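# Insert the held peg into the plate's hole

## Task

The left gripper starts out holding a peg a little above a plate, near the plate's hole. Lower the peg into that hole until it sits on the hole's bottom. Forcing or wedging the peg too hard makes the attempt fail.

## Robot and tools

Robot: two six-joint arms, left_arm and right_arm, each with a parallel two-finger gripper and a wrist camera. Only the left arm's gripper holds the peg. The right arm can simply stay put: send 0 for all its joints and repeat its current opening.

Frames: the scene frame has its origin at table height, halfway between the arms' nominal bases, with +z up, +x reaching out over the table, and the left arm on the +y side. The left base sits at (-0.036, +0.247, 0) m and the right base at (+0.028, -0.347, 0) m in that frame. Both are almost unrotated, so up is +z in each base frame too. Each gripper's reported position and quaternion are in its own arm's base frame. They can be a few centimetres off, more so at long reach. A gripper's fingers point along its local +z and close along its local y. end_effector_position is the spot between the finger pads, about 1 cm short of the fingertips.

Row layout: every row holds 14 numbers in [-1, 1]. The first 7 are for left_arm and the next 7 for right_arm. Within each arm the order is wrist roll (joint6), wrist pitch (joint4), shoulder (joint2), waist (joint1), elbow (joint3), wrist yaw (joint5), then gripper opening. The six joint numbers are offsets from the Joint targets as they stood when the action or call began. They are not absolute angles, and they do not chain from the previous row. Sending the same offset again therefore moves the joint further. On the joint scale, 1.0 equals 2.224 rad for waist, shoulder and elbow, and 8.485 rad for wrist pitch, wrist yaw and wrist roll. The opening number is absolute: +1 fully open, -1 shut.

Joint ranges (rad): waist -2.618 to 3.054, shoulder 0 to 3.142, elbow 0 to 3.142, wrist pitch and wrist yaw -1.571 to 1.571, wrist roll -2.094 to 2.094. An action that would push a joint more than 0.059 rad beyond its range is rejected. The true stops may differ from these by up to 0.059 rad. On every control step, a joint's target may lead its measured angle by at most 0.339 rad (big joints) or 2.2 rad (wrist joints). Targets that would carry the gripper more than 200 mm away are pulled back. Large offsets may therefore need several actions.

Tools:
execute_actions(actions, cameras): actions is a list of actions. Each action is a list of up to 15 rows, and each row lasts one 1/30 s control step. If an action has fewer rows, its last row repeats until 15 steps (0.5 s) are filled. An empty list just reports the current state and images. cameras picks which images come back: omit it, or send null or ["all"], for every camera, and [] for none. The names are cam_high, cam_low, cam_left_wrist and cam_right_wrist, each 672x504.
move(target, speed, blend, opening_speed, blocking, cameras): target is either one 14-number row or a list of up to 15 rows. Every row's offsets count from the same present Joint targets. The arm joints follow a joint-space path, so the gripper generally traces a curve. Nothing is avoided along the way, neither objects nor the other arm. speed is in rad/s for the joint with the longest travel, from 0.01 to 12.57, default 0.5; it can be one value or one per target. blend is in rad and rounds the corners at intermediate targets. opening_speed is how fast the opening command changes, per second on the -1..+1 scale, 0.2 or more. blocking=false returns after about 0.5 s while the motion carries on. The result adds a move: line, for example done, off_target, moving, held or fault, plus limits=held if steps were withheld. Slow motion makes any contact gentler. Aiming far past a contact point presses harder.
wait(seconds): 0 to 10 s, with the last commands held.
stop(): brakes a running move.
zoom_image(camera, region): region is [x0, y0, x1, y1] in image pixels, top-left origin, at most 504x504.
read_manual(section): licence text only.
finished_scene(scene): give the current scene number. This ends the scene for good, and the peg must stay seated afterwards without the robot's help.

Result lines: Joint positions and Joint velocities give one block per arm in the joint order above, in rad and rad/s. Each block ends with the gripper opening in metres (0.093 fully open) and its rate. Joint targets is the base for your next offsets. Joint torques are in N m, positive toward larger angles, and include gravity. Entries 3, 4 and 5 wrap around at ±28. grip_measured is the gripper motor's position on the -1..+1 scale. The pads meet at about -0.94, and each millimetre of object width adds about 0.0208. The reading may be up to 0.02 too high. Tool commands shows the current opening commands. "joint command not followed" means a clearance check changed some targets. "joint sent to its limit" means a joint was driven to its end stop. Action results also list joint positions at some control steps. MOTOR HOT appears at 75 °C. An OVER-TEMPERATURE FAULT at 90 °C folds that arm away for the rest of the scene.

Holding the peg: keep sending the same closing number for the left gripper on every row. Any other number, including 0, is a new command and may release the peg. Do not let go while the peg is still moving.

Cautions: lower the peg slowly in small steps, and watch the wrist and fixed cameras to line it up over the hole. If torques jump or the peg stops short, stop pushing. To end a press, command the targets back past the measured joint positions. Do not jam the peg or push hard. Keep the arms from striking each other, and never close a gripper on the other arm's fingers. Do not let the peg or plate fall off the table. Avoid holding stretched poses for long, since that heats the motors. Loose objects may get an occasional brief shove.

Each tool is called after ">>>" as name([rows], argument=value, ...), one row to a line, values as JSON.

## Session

>>> execute_actions(actions=[])

>>> zoom_image(camera="cam_high", region=[200, 160, 400, 350])

>>> zoom_image(camera="cam_low", region=[210, 180, 360, 300])

Scene clock: 0.00 s.
left_arm: end_effector_position=(+0.2800, -0.1607, +0.1327) grip_measured=-0.296 end_effector_quat_wxyz=(+0.019, +0.861, +0.508, +0.003) | right_arm: end_effector_position=(+0.3754, +0.0000, +0.4021) grip_measured=+1.000 end_effector_quat_wxyz=(+0.707, +0.000, +0.707, +0.000)
Joint names: [wrist roll, wrist pitch, shoulder, waist, elbow, wrist yaw]
Joint positions: left_arm=[1.56 -1.298 1.73 -0.515 1.493 0.013 0.031] | right_arm=[0 0 1.047 0 1.047 0 0.093]
Joint velocities: left_arm=[0.007 -0.051 0.007 -0.032 -0.012 0.051 0.009] | right_arm=[within noise]
Joint torques (N m): no reading
Motor temperatures (°C): left_arm=[29 30 39 27 38 30 31] | right_arm=[28 34 34 28 34 32 31]
Heat: left arm: 39 °C; right arm: 34 °C.
Joint targets: left_arm=[1.560 -1.296 1.710 -0.515 1.509 0.015] | right_arm=[0.000 0.008 1.043 0.000 1.060 0.000]
Tool commands: left_gripper/opening=-0.921165 right_gripper/opening=+1.0

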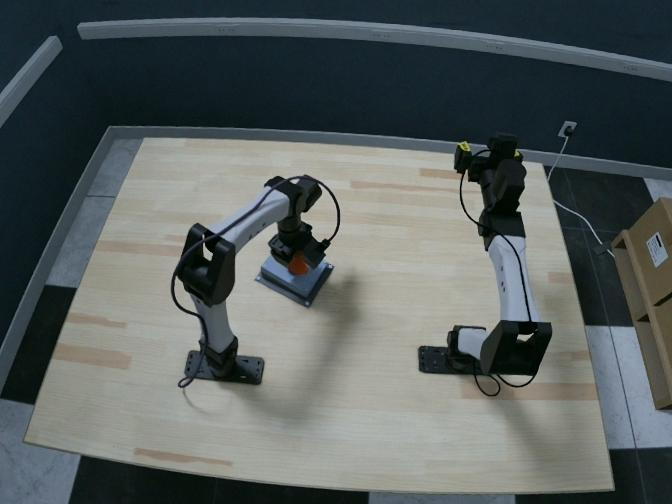

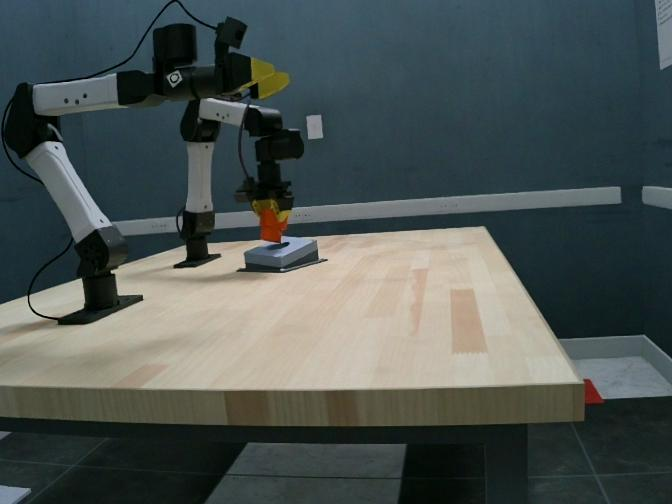

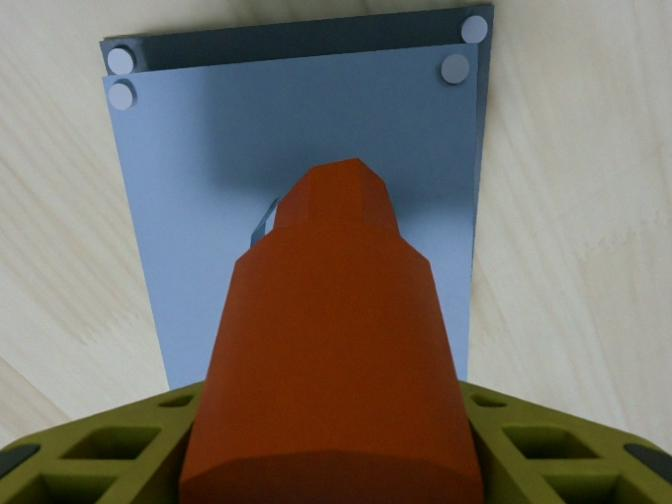

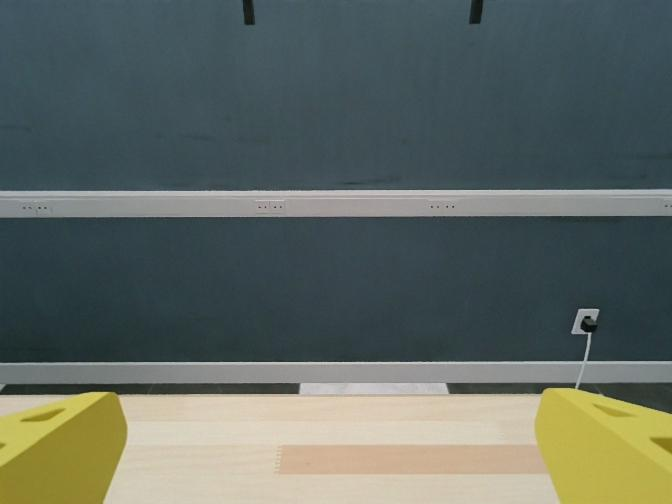

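Scaled by 2.520 from the camera's 672x504 image, which has a finer 960x720 frame.

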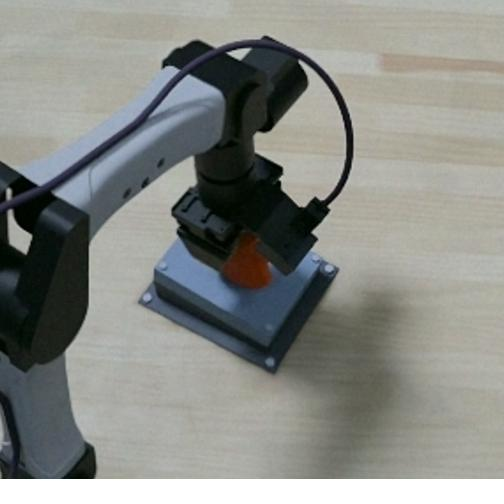

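Scaled by 3.360 from the camera's 672x504 image, which has a finer 960x720 frame.

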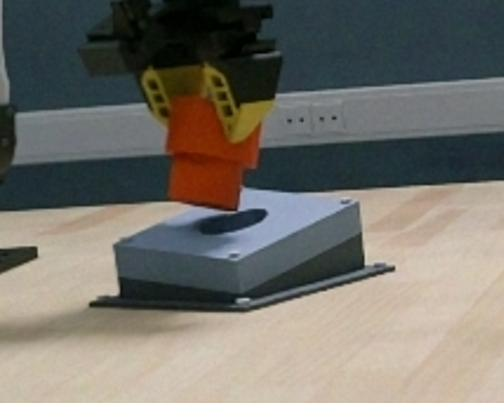

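>>> move(target=[0,0,0.005,0,0,0,-0.921165, 0,0.18008,0.45638,0.1385,-0.2419,-0.16948,1.0], speed=1.2, cameras=["cam_left_wrist","cam_right_wrist"])

>>> zoom_image(camera="cam_right_wrist", region=[210, 60, 460, 260])

>>> zoom_image(camera="cam_right_wrist", region=[120, 180, 490, 470])

>>> zoom_image(camera="cam_left_wrist", region=[80, 0, 500, 504])

>>> zoom_image(camera="cam_left_wrist", region=[240, 140, 420, 260])

Scene clock: 7.07 s.
left_arm: end_effector_position=(+0.2800, -0.1607, +0.1327) grip_measured=-0.220 end_effector_quat_wxyz=(+0.019, +0.861, +0.508, +0.003) | right_arm: end_effector_position=(+0.2488, +0.2518, +0.1023) grip_measured=+1.000 end_effector_quat_wxyz=(-0.453, +0.530, -0.471, -0.541)
Joint names: [wrist roll, wrist pitch, shoulder, waist, elbow, wrist yaw]
Joint positions: left_arm=[1.56 -1.298 1.73 -0.515 1.493 0.013 0.035] | right_arm=[0 1.499 2.052 0.302 0.524 -1.417 0.093]
Joint torques (N m): left_arm=[0.12 0.45 -8.05 -0.94 7.09 0.19] | right_arm=[0.03 1.92 -6 0.28 3.36 -0.26]
Heat: left arm: 42 °C; right arm: 37 °C.
Joint targets: left_arm=[1.560 -1.296 1.721 -0.515 1.509 0.015] | right_arm=[0.000 1.536 2.058 0.308 0.522 -1.438]
move: off_target (right_arm); right_arm: the wrist pitch is farthest, 0.037 rad from its target
camera_calibration:
cam_right_wrist: T_world_to_cam=[[0.986191, 0.158903, -0.0466699, -0.281857], [0.0246846, -0.419683, -0.907335, 0.230615], [-0.163765, 0.893653, -0.41781, -0.0652302], [0, 0, 0, 1]] pos_world=[0.26159, 0.199866, 0.168837]
Images, in order (width x height): cam_left_wrist 672x504, cam_right_wrist 672x504.

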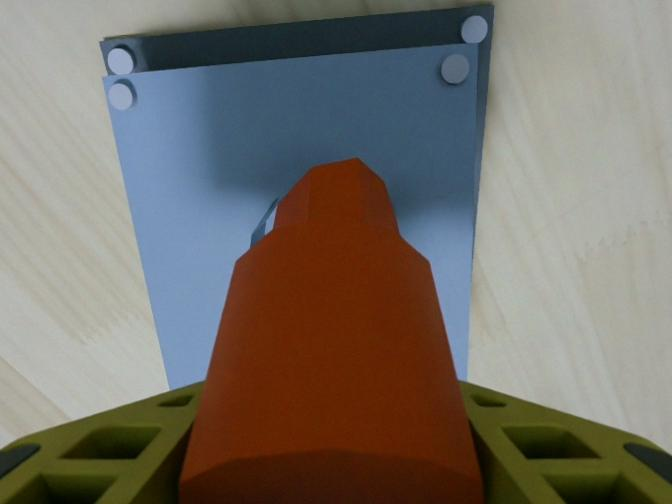

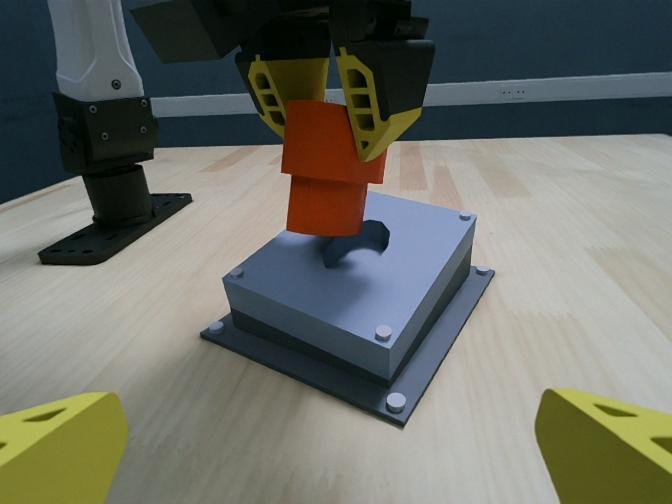

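Scaled by 2.016 from the camera's 672x504 image, which has a finer 960x720 frame.

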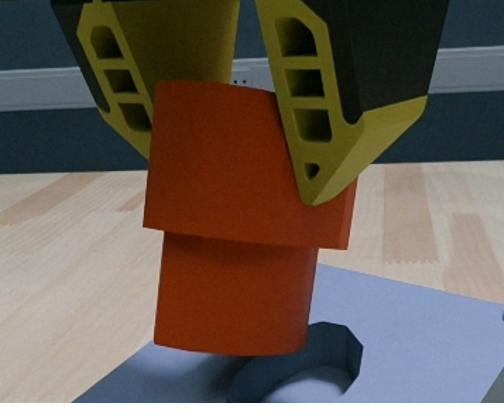

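Scaled by 1.362 from the camera's 672x504 image, which has a finer 960x720 frame.

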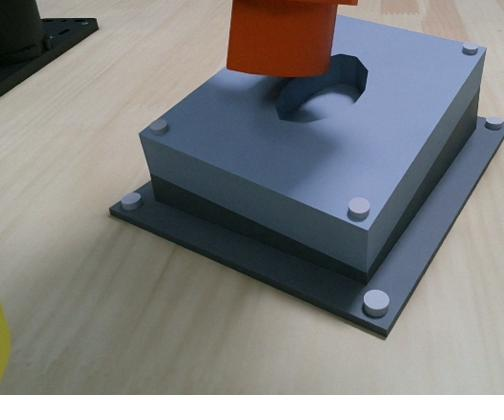

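Scaled by 1.000.

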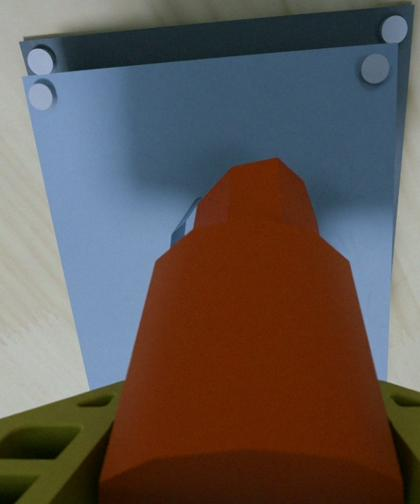

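Scaled by 2.800 from the camera's 672x504 image, which has a finer 960x720 frame.

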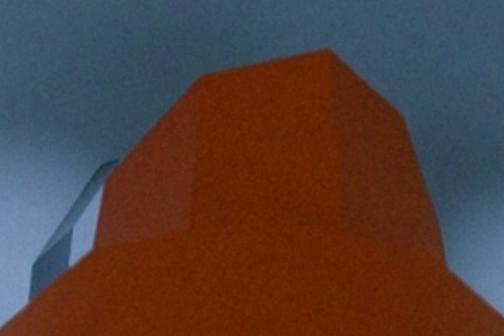

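>>> move([
  [0,-0.0094,0,0,0.0351,0,-0.921165,0,0,0,0,0,0,1.0],
  [-0.03595,-0.03223,0.1304,-0.09784,0.13849,-0.0528,-0.921165,0,0,0,0,0,0,1.0],
], speed=[0.15,0.3], cameras=["cam_left_wrist","cam_right_wrist"])

>>> zoom_image(camera="cam_right_wrist", region=[210, 60, 460, 290])

>>> zoom_image(camera="cam_right_wrist", region=[280, 170, 410, 280])

>>> zoom_image(camera="cam_left_wrist", region=[240, 100, 420, 240])

>>> zoom_image(camera="cam_left_wrist", region=[80, 0, 330, 420])

>>> zoom_image(camera="cam_left_wrist", region=[380, 0, 630, 420])

Scene clock: 57.77 s.
left_arm: end_effector_position=(+0.2971, -0.1771, +0.1340) grip_measured=-0.220 end_effector_quat_wxyz=(-0.143, +0.829, +0.514, +0.169) | right_arm: end_effector_position=(+0.2487, +0.2518, +0.1024) grip_measured=+1.000 end_effector_quat_wxyz=(-0.453, +0.530, -0.470, -0.541)
Joint names: [wrist roll, wrist pitch, shoulder, waist, elbow, wrist yaw]
Joint positions: left_arm=[1.262 -1.543 2.003 -0.73 1.785 -0.405 0.035] | right_arm=[0 1.499 2.052 0.302 0.524 -1.417 0.093]
Joint torques (N m): left_arm=[0.06 -0.37 -8.64 -0.85 8.25 -0.45] | right_arm=[0.01 1.89 -5.94 0.59 3.44 -0.28]
Motor temperatures (°C): left_arm=[29 30 50 27 43 30 33] | right_arm=[28 43 39 28 35 32 31]
Heat: left arm: 50 °C; right arm: 43 °C.
Joint targets: left_arm=[1.255 -1.570 2.011 -0.732 1.817 -0.433] | right_arm=[0.000 1.536 2.058 0.308 0.522 -1.438]
move: off_target (right_arm); right_arm: the wrist pitch is farthest, 0.037 rad from its target
camera_calibration:
cam_left_wrist: T_world_to_cam=[[-0.901642, 0.426424, 0.0721384, 0.333648], [0.317802, 0.54014, 0.779263, -0.0670894], [0.293332, 0.725542, -0.622532, 0.211312], [0, 0, 0, 1]] pos_world=[0.260167, -0.259353, 0.15976]
cam_right_wrist: T_world_to_cam=[[0.986091, 0.159646, -0.0462432, -0.281936], [0.0253759, -0.41957, -0.907368, 0.230379], [-0.16426, 0.893574, -0.417785, -0.065017], [0, 0, 0, 1]] pos_world=[0.261488, 0.199767, 0.168838]
Images, in order (width x height): cam_left_wrist 672x504, cam_right_wrist 672x504.

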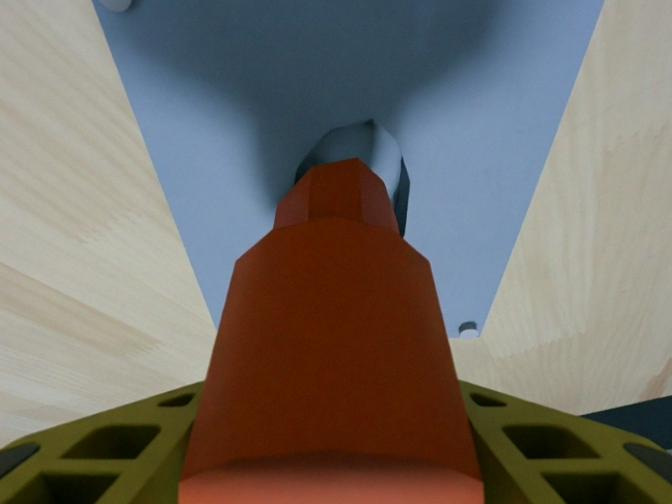

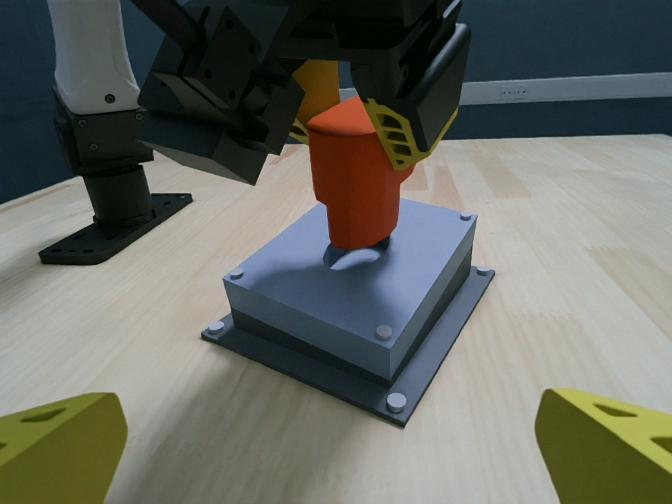

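Scaled by 2.016 from the camera's 672x504 image, which has a finer 960x720 frame.

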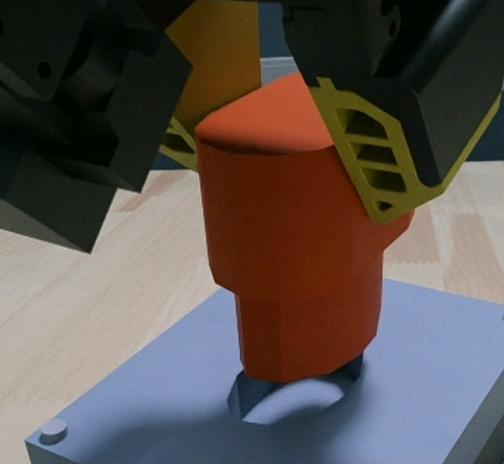

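Scaled by 3.877 from the camera's 672x504 image, which has a finer 960x720 frame.

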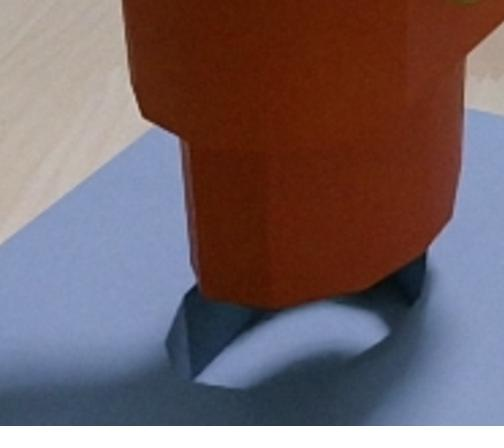

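Scaled by 2.800 from the camera's 672x504 image, which has a finer 960x720 frame.

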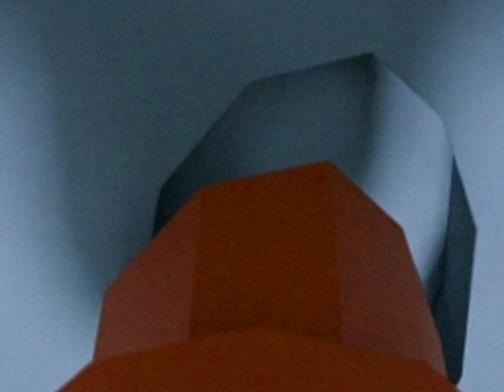

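Scaled by 1.200 from the camera's 672x504 image, which has a finer 960x720 frame.

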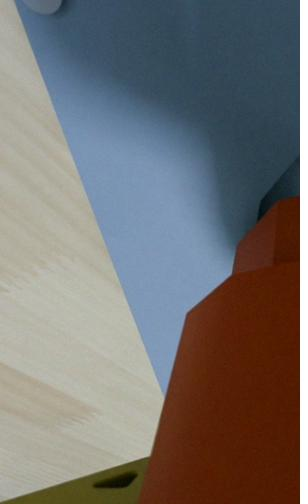

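Scaled by 1.200 from the camera's 672x504 image, which has a finer 960x720 frame.

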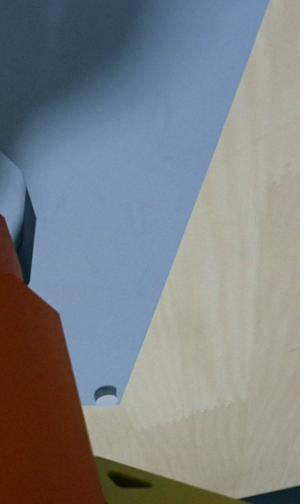

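>>> zoom_image(camera="cam_right_wrist", region=[310, 210, 400, 280])

>>> zoom_image(camera="cam_left_wrist", region=[170, 230, 510, 490])

Scaled by 5.600 from the camera's 672x504 image, which has a finer 960x720 frame.

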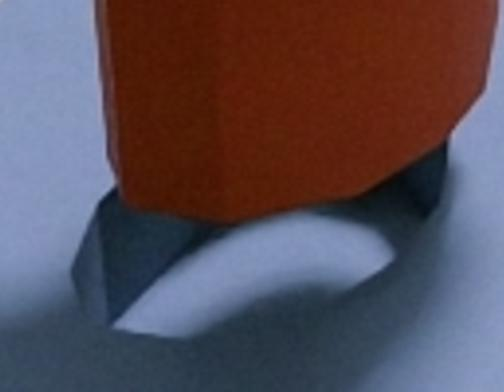

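Scaled by 1.482 from the camera's 672x504 image, which has a finer 960x720 frame.

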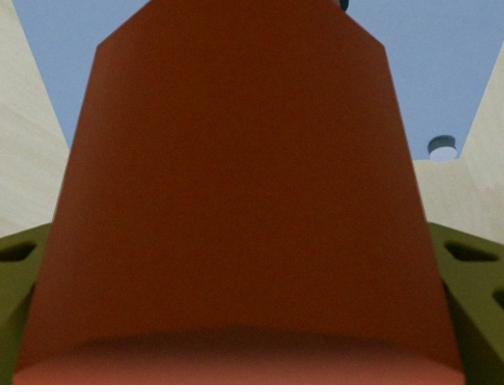

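>>> move(target=[-0.0007,0.01202,-0.04092,-0.0045,-0.05576,0,-0.921165,0,0,0,0,0,0,1.0], speed=0.08, cameras=["cam_left_wrist","cam_right_wrist"])

>>> zoom_image(camera="cam_right_wrist", region=[310, 190, 400, 280])

>>> zoom_image(camera="cam_left_wrist", region=[240, 100, 420, 240])

Scene clock: 151.70 s.
left_arm: end_effector_position=(+0.2920, -0.1752, +0.1209) grip_measured=-0.220 end_effector_quat_wxyz=(-0.139, +0.829, +0.514, +0.171) | right_arm: end_effector_position=(+0.2487, +0.2518, +0.1024) grip_measured=+1.000 end_effector_quat_wxyz=(-0.453, +0.530, -0.470, -0.541)
Joint names: [wrist roll, wrist pitch, shoulder, waist, elbow, wrist yaw]
Joint positions: left_arm=[1.256 -1.475 1.976 -0.737 1.695 -0.406 0.035] | right_arm=[0 1.5 2.052 0.302 0.524 -1.417 0.093]
Joint torques (N m): left_arm=[0.04 0.02 -13.3 -0.88 5.48 -0.41] | right_arm=[-0.01 1.95 -6.04 0.31 3.28 -0.27]
Heat: left arm: 52 °C; right arm: 47 °C.
Joint targets: left_arm=[1.249 -1.468 1.920 -0.742 1.693 -0.433] | right_arm=[0.000 1.536 2.058 0.308 0.522 -1.438]
move: off_target (left_arm, right_arm); left_arm: the shoulder is farthest, 0.056 rad from its target; right_arm: the wrist pitch is farthest, 0.036 rad from its target
camera_calibration:
cam_left_wrist: T_world_to_cam=[[-0.901794, 0.427406, 0.063964, 0.330428], [0.312492, 0.542653, 0.779664, -0.0543431], [0.298523, 0.723085, -0.622922, 0.201369], [0, 0, 0, 1]] pos_world=[0.254847, -0.257345, 0.146671]
cam_right_wrist: T_world_to_cam=[[0.986098, 0.159697, -0.045917, -0.281999], [0.0256753, -0.419445, -0.907418, 0.230375], [-0.164172, 0.893623, -0.417714, -0.06502], [0, 0, 0, 1]] pos_world=[0.261489, 0.199768, 0.168938]
Images, in order (width x height): cam_left_wrist 672x504, cam_right_wrist 672x504.

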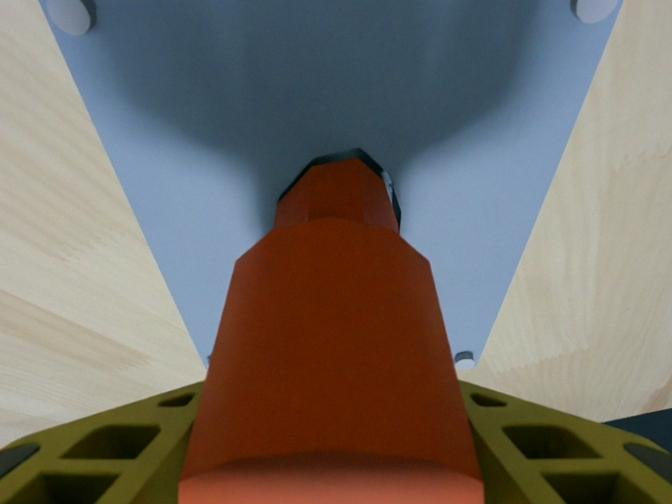

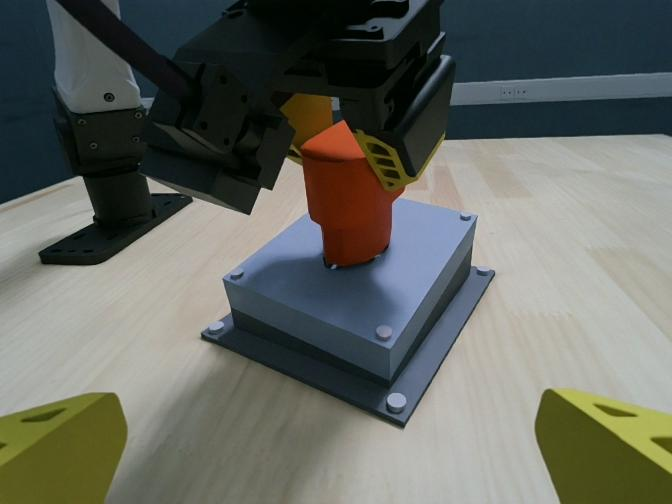

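Scaled by 5.600 from the camera's 672x504 image, which has a finer 960x720 frame.

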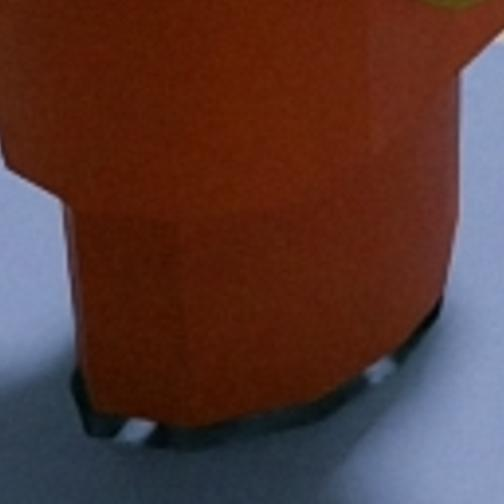

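Scaled by 2.800 from the camera's 672x504 image, which has a finer 960x720 frame.

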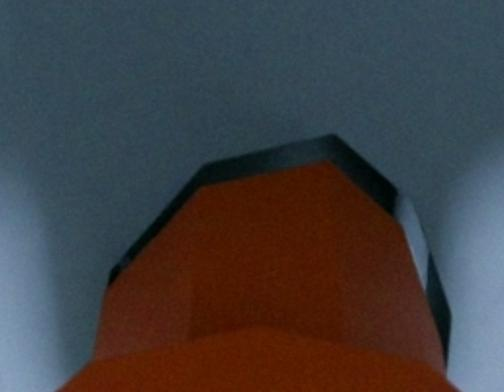

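>>> move(target=[0,0.0024,0.0153,0.0047,-0.01052,0,-0.921165,0,0,0,0,0,0,1.0], speed=0.04, cameras=["cam_left_wrist","cam_right_wrist"])

>>> zoom_image(camera="cam_right_wrist", region=[310, 190, 400, 280])

>>> zoom_image(camera="cam_left_wrist", region=[270, 120, 410, 230])

Scene clock: 171.13 s.
left_arm: end_effector_position=(+0.2913, -0.1744, +0.1151) grip_measured=-0.220 end_effector_quat_wxyz=(-0.141, +0.829, +0.514, +0.171) | right_arm: end_effector_position=(+0.2487, +0.2518, +0.1024) grip_measured=+1.000 end_effector_quat_wxyz=(-0.453, +0.530, -0.470, -0.541)
Joint names: [wrist roll, wrist pitch, shoulder, waist, elbow, wrist yaw]
Joint positions: left_arm=[1.256 -1.454 1.976 -0.737 1.671 -0.407 0.035] | right_arm=[0 1.5 2.052 0.302 0.524 -1.417 0.093]
Joint torques (N m): left_arm=[0.02 0 -10.63 -0.28 5.46 -0.45] | right_arm=[-0.07 1.89 -5.96 0.35 3.38 -0.25]
Motor temperatures (°C): left_arm=[29 30 63 27 45 31 34] | right_arm=[28 47 41 28 35 32 31]
Heat: left arm: 63 °C; right arm: 47 °C.
Joint targets: left_arm=[1.249 -1.447 1.954 -0.731 1.670 -0.433] | right_arm=[0.000 1.536 2.058 0.308 0.522 -1.438]
move: off_target (right_arm); right_arm: the wrist pitch is farthest, 0.036 rad from its target
camera_calibration:
cam_left_wrist: T_world_to_cam=[[-0.901628, 0.427272, 0.0671178, 0.329272], [0.314303, 0.540665, 0.780318, -0.0509263], [0.29712, 0.724652, -0.621771, 0.19802], [0, 0, 0, 1]] pos_world=[0.254052, -0.256651, 0.140762]
cam_right_wrist: T_world_to_cam=[[0.986098, 0.159697, -0.045917, -0.281999], [0.0256753, -0.419445, -0.907418, 0.230375], [-0.164172, 0.893623, -0.417714, -0.06502], [0, 0, 0, 1]] pos_world=[0.261489, 0.199768, 0.168938]
Images, in order (width x height): cam_left_wrist 672x504, cam_right_wrist 672x504.

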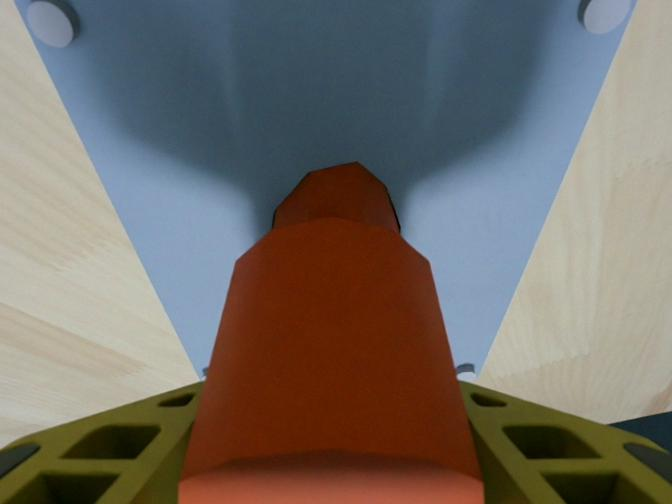

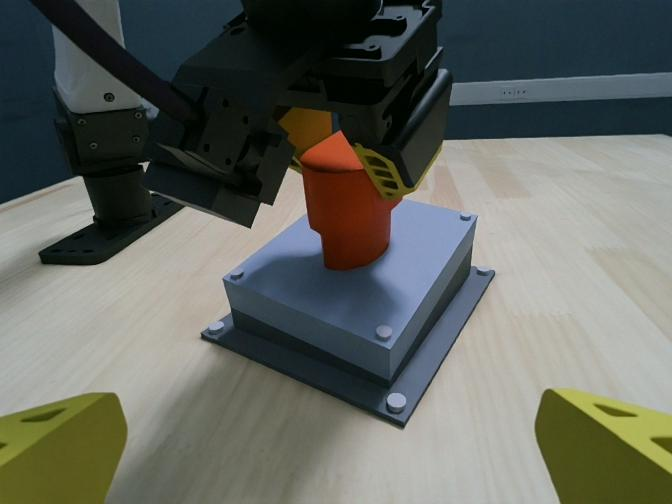

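Scaled by 5.600 from the camera's 672x504 image, which has a finer 960x720 frame.

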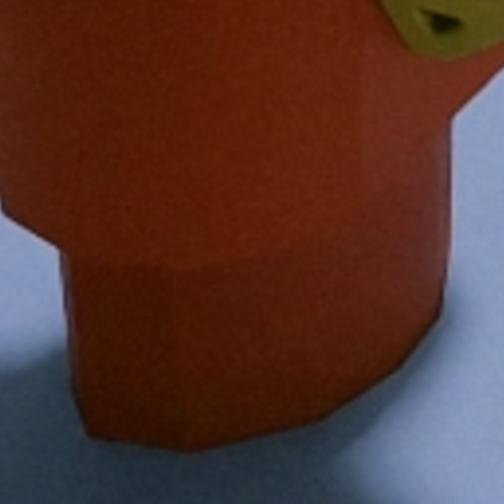

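Scaled by 3.600 from the camera's 672x504 image, which has a finer 960x720 frame.

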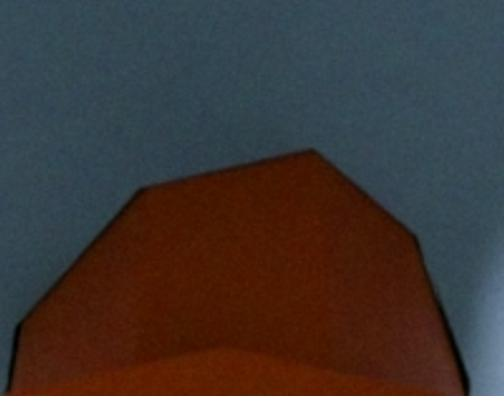

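>>> move(target=[0,0.00229,0.0054,0.0015,-0.00872,0,-0.921165,0,0,0,0,0,0,1.0], speed=0.03, cameras=["cam_left_wrist","cam_right_wrist"])

>>> zoom_image(camera="cam_right_wrist", region=[310, 190, 400, 280])

>>> zoom_image(camera="cam_left_wrist", region=[270, 120, 410, 230])

Scene clock: 178.37 s.
left_arm: end_effector_position=(+0.2919, -0.1730, +0.1104) grip_measured=-0.220 end_effector_quat_wxyz=(-0.141, +0.828, +0.516, +0.171) | right_arm: end_effector_position=(+0.2487, +0.2518, +0.1025) grip_measured=+1.000 end_effector_quat_wxyz=(-0.453, +0.530, -0.470, -0.541)
Joint names: [wrist roll, wrist pitch, shoulder, waist, elbow, wrist yaw]
Joint positions: left_arm=[1.255 -1.435 1.976 -0.733 1.652 -0.408 0.035] | right_arm=[0 1.5 2.052 0.302 0.524 -1.417 0.093]
Joint torques (N m): left_arm=[0.05 0.02 -9.65 -0.4 5.35 -0.42] | right_arm=[-0.03 1.94 -6.17 0.24 3.23 -0.29]
Motor temperatures (°C): left_arm=[29 30 63 27 45 31 34] | right_arm=[28 48 41 28 35 32 31]
Heat: left arm: 63 °C; right arm: 48 °C.
Joint targets: left_arm=[1.249 -1.428 1.966 -0.728 1.651 -0.433] | right_arm=[0.000 1.536 2.058 0.308 0.522 -1.438]
move: off_target (right_arm); right_arm: the wrist pitch is farthest, 0.036 rad from its target
camera_calibration:
cam_left_wrist: T_world_to_cam=[[-0.903391, 0.423669, 0.066253, 0.329554], [0.311214, 0.54147, 0.780997, -0.0472119], [0.295011, 0.726164, -0.621011, 0.194716], [0, 0, 0, 1]] pos_world=[0.254965, -0.255454, 0.135959]
cam_right_wrist: T_world_to_cam=[[0.986124, 0.159642, -0.0455448, -0.28196], [0.0259795, -0.419366, -0.907445, 0.230288], [-0.163966, 0.89367, -0.417694, -0.0651026], [0, 0, 0, 1]] pos_world=[0.26139, 0.199768, 0.168939]
Images, in order (width x height): cam_left_wrist 672x504, cam_right_wrist 672x504.

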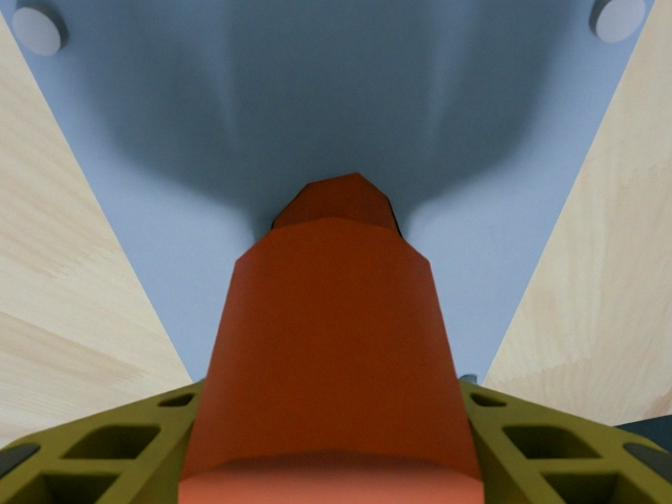

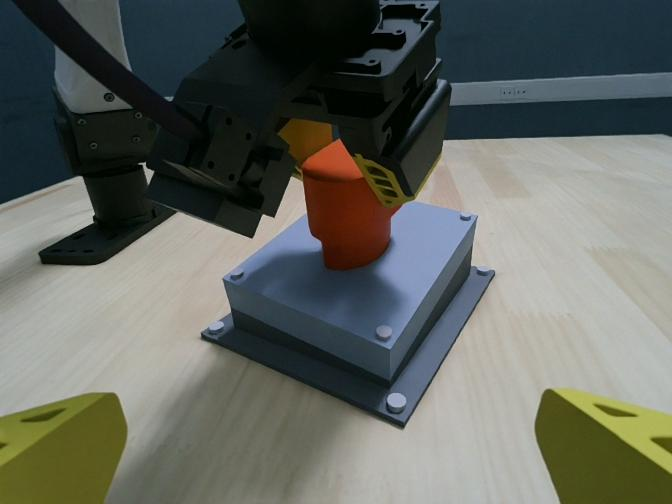

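Scaled by 5.600 from the camera's 672x504 image, which has a finer 960x720 frame.

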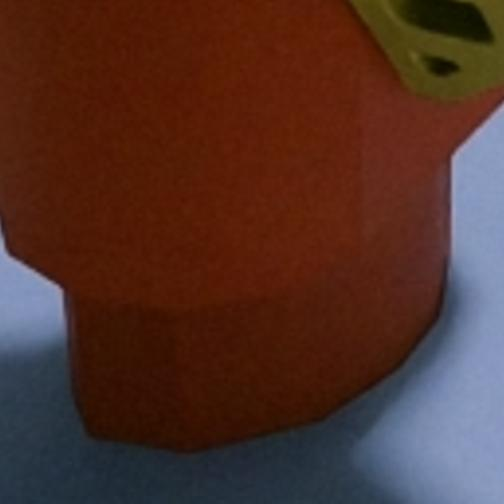

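Scaled by 3.600 from the camera's 672x504 image, which has a finer 960x720 frame.

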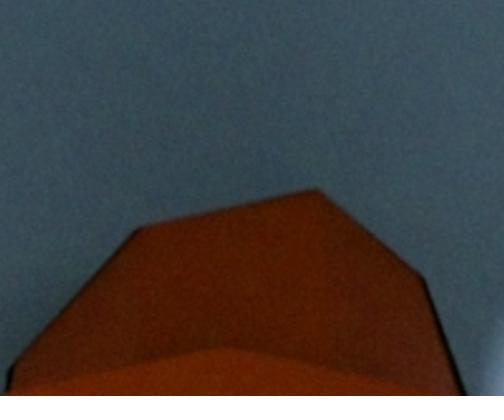

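>>> move(target=[0,0.00277,0,0.001,-0.01057,0,-0.921165,0,0,0,0,0,0,1.0], speed=0.03, cameras=["cam_left_wrist","cam_right_wrist"])

>>> zoom_image(camera="cam_left_wrist", region=[270, 120, 410, 230])

Scene clock: 182.30 s.
left_arm: end_effector_position=(+0.2919, -0.1719, +0.1045) grip_measured=-0.220 end_effector_quat_wxyz=(-0.141, +0.827, +0.516, +0.171) | right_arm: end_effector_position=(+0.2487, +0.2518, +0.1025) grip_measured=+1.000 end_effector_quat_wxyz=(-0.453, +0.530, -0.470, -0.541)
Joint names: [wrist roll, wrist pitch, shoulder, waist, elbow, wrist yaw]
Joint positions: left_arm=[1.255 -1.411 1.976 -0.731 1.628 -0.408 0.035] | right_arm=[0 1.5 2.052 0.302 0.524 -1.417 0.093]
Joint torques (N m): left_arm=[0.06 0.01 -9.62 -0.1 5.12 -0.4] | right_arm=[0.04 1.9 -6.2 0.23 3.19 -0.3]
Motor temperatures (°C): left_arm=[29 30 63 27 45 31 34] | right_arm=[28 48 41 28 35 32 31]
Heat: left arm: 63 °C; right arm: 48 °C.
Joint targets: left_arm=[1.249 -1.404 1.966 -0.726 1.627 -0.433] | right_arm=[0.000 1.536 2.058 0.308 0.522 -1.438]
move: off_target (right_arm); right_arm: the wrist pitch is farthest, 0.036 rad from its target
camera_calibration:
cam_left_wrist: T_world_to_cam=[[-0.904342, 0.421655, 0.0661275, 0.329463], [0.309814, 0.541954, 0.781217, -0.0426788], [0.293566, 0.726975, -0.620747, 0.190743], [0, 0, 0, 1]] pos_world=[0.255174, -0.254455, 0.129958]
cam_right_wrist: T_world_to_cam=[[0.986124, 0.159642, -0.0455448, -0.28196], [0.0259795, -0.419366, -0.907445, 0.230288], [-0.163966, 0.89367, -0.417694, -0.0651026], [0, 0, 0, 1]] pos_world=[0.26139, 0.199768, 0.168939]
Images, in order (width x height): cam_left_wrist 672x504, cam_right_wrist 672x504.

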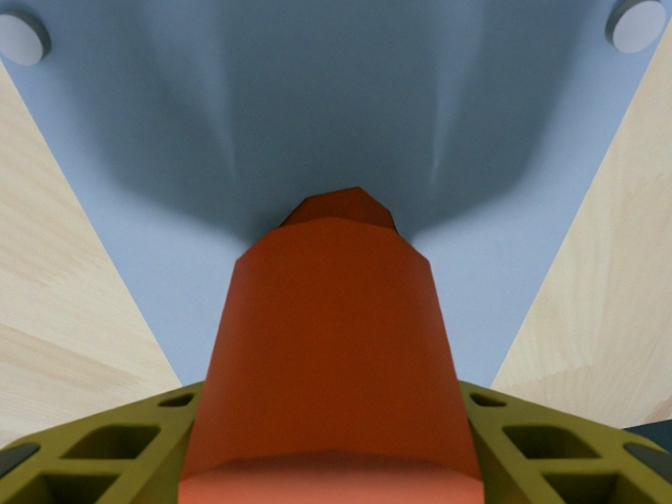

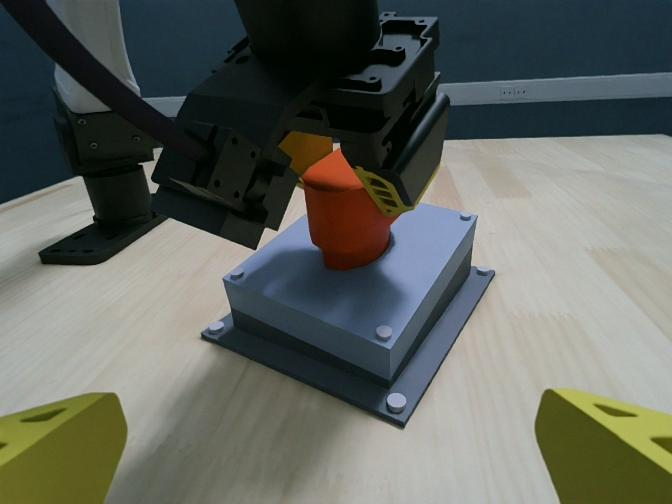

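Scaled by 3.600 from the camera's 672x504 image, which has a finer 960x720 frame.

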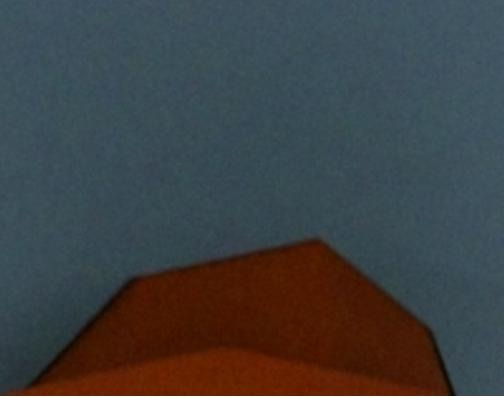

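>>> move(target=[0,0.00233,0,0.0008,-0.0089,0,-0.921165,0,0,0,0,0,0,1.0], speed=0.03, cameras=["cam_left_wrist","cam_right_wrist"])

>>> zoom_image(camera="cam_right_wrist", region=[290, 150, 420, 280])

Scene clock: 185.17 s.
left_arm: end_effector_position=(+0.2915, -0.1715, +0.0995) grip_measured=-0.220 end_effector_quat_wxyz=(-0.141, +0.827, +0.516, +0.171) | right_arm: end_effector_position=(+0.2486, +0.2517, +0.1025) grip_measured=+1.000 end_effector_quat_wxyz=(-0.453, +0.530, -0.470, -0.541)
Joint names: [wrist roll, wrist pitch, shoulder, waist, elbow, wrist yaw]
Joint positions: left_arm=[1.255 -1.391 1.976 -0.731 1.608 -0.408 0.035] | right_arm=[0 1.5 2.052 0.302 0.524 -1.418 0.093]
Joint torques (N m): left_arm=[0.04 -0.06 -9.69 -0.18 5.18 -0.43] | right_arm=[0.04 1.89 -6.06 0.35 3.38 -0.36]
Motor temperatures (°C): left_arm=[29 30 63 27 45 31 34] | right_arm=[28 48 41 28 35 32 31]
Heat: left arm: 63 °C; right arm: 48 °C.
Joint targets: left_arm=[1.249 -1.384 1.966 -0.724 1.607 -0.433] | right_arm=[0.000 1.536 2.058 0.308 0.522 -1.438]
move: off_target (right_arm); right_arm: the wrist pitch is farthest, 0.036 rad from its target
camera_calibration:
cam_left_wrist: T_world_to_cam=[[-0.904315, 0.421728, 0.0660332, 0.329237], [0.309688, 0.541711, 0.781436, -0.0390534], [0.293783, 0.727114, -0.620481, 0.187402], [0, 0, 0, 1]] pos_world=[0.254773, -0.253956, 0.125057]
cam_right_wrist: T_world_to_cam=[[0.986051, 0.160091, -0.045542, -0.28203], [0.0261754, -0.419366, -0.90744, 0.230236], [-0.164372, 0.89359, -0.417707, -0.0649789], [0, 0, 0, 1]] pos_world=[0.261389, 0.199768, 0.168939]
Images, in order (width x height): cam_left_wrist 672x504, cam_right_wrist 672x504.

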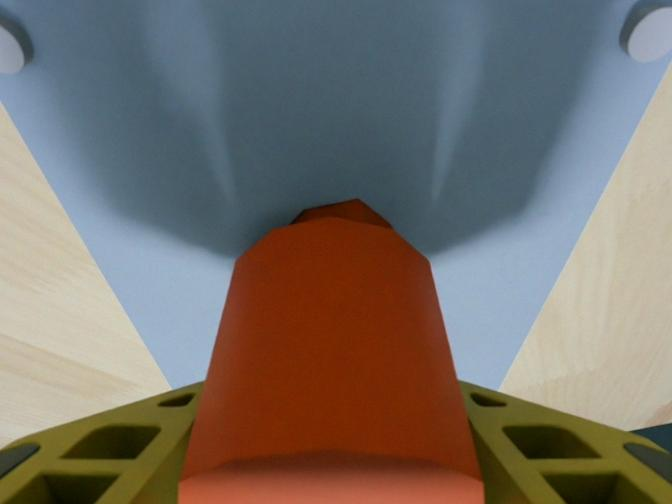

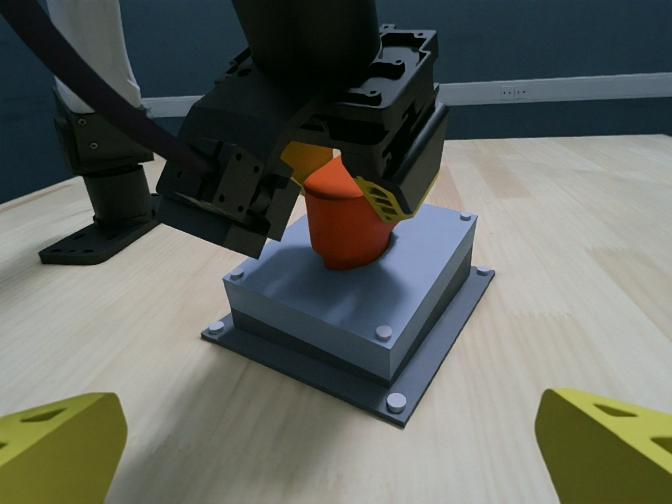

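Scaled by 3.877 from the camera's 672x504 image, which has a finer 960x720 frame.

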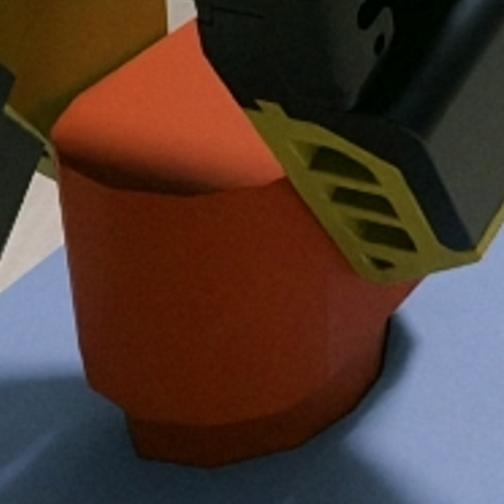

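>>> move(target=[0,0.00141,0,0.0006,-0.0054,0,-0.921165,0,0,0,0,0,0,1.0], speed=0.025, cameras=[])

Scene clock: 192.63 s.
left_arm: end_effector_position=(+0.2921, -0.1702, +0.0979) grip_measured=-0.220 end_effector_quat_wxyz=(-0.142, +0.826, +0.517, +0.172) | right_arm: end_effector_position=(+0.2486, +0.2517, +0.1025) grip_measured=+1.000 end_effector_quat_wxyz=(-0.453, +0.530, -0.470, -0.541)
Joint names: [wrist roll, wrist pitch, shoulder, waist, elbow, wrist yaw]
Joint positions: left_arm=[1.255 -1.384 1.976 -0.728 1.601 -0.41 0.035] | right_arm=[0 1.5 2.052 0.302 0.524 -1.418 0.093]
Joint torques (N m): left_arm=[0.11 0.08 -9.47 -0.16 4.92 -0.41] | right_arm=[0.01 1.93 -6.13 0.34 3.44 -0.3]
Motor temperatures (°C): left_arm=[29 30 63 27 45 31 34] | right_arm=[28 48 41 28 35 32 31]
Heat: left arm: 63 °C; right arm: 48 °C.
Joint targets: left_arm=[1.249 -1.372 1.966 -0.723 1.595 -0.433] | right_arm=[0.000 1.536 2.058 0.308 0.522 -1.438]
move: off_target (right_arm); right_arm: the wrist pitch is farthest, 0.036 rad from its target
No camera images: "cameras" was empty.

>>> move(target=[0,0.0007,0,0,-0.0054,0,-0.921165,0,0,0,0,0,0,1.0], speed=0.025, cameras=["cam_left_wrist","cam_right_wrist"])

>>> zoom_image(camera="cam_right_wrist", region=[290, 150, 420, 280])

Scene clock: 195.57 s.
left_arm: end_effector_position=(+0.2920, -0.1701, +0.0976) grip_measured=-0.220 end_effector_quat_wxyz=(-0.142, +0.826, +0.517, +0.172) | right_arm: end_effector_position=(+0.2486, +0.2517, +0.1025) grip_measured=+1.000 end_effector_quat_wxyz=(-0.453, +0.530, -0.470, -0.541)
Joint names: [wrist roll, wrist pitch, shoulder, waist, elbow, wrist yaw]
Joint positions: left_arm=[1.255 -1.383 1.976 -0.728 1.6 -0.41 0.035] | right_arm=[0 1.5 2.052 0.302 0.524 -1.418 0.093]
Joint torques (N m): left_arm=[0.09 0.13 -9.66 -0.29 3.84 -0.4] | right_arm=[0.07 1.86 -6.01 0.53 3.29 -0.32]
Motor temperatures (°C): left_arm=[29 30 63 27 45 31 34] | right_arm=[28 48 41 28 35 32 31]
Heat: left arm: 63 °C; right arm: 48 °C.
Joint targets: left_arm=[1.249 -1.367 1.966 -0.723 1.583 -0.433] | right_arm=[0.000 1.536 2.058 0.308 0.522 -1.438]
move: off_target (right_arm); right_arm: the wrist pitch is farthest, 0.036 rad from its target
camera_calibration:
cam_left_wrist: T_world_to_cam=[[-0.90551, 0.419175, 0.0659045, 0.329099], [0.307514, 0.541252, 0.782612, -0.0379481], [0.292381, 0.72893, -0.619011, 0.185683], [0, 0, 0, 1]] pos_world=[0.255382, -0.252761, 0.122949]
cam_right_wrist: T_world_to_cam=[[0.986051, 0.160091, -0.045542, -0.28203], [0.0261754, -0.419366, -0.90744, 0.230236], [-0.164372, 0.89359, -0.417707, -0.0649789], [0, 0, 0, 1]] pos_world=[0.261389, 0.199768, 0.168939]
Images, in order (width x height): cam_left_wrist 672x504, cam_right_wrist 672x504.

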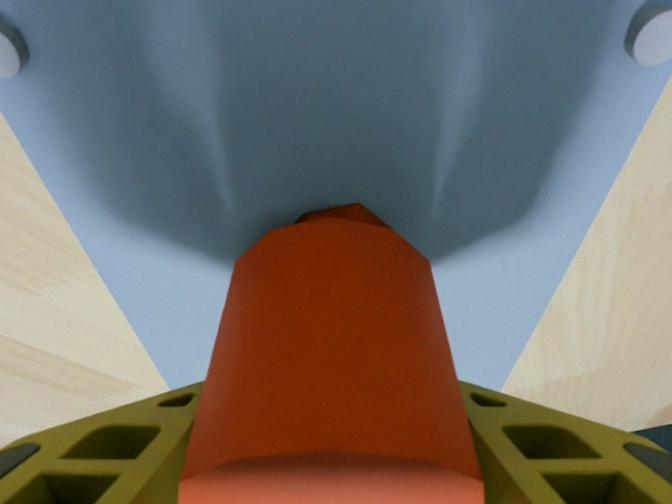

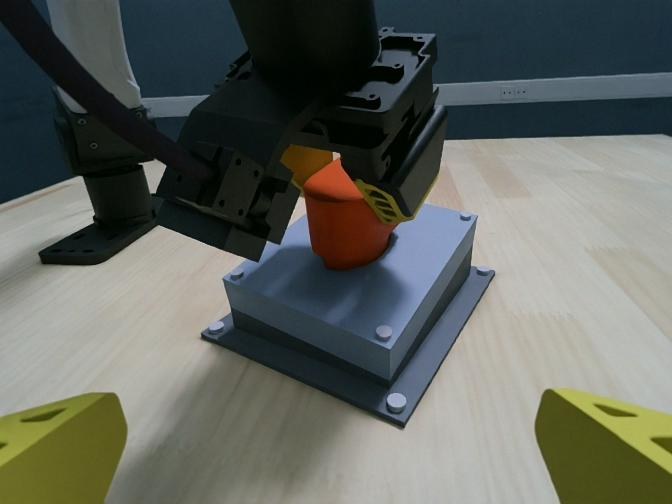

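Scaled by 3.877 from the camera's 672x504 image, which has a finer 960x720 frame.

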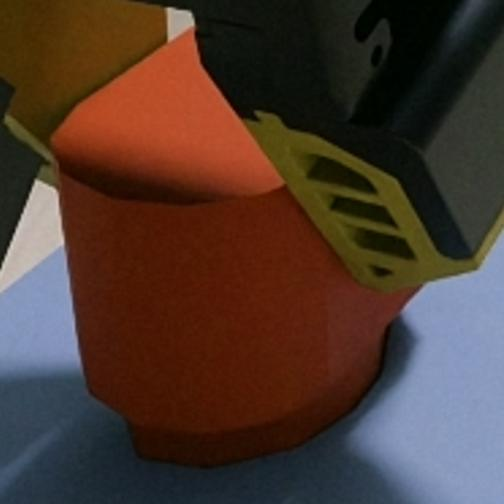

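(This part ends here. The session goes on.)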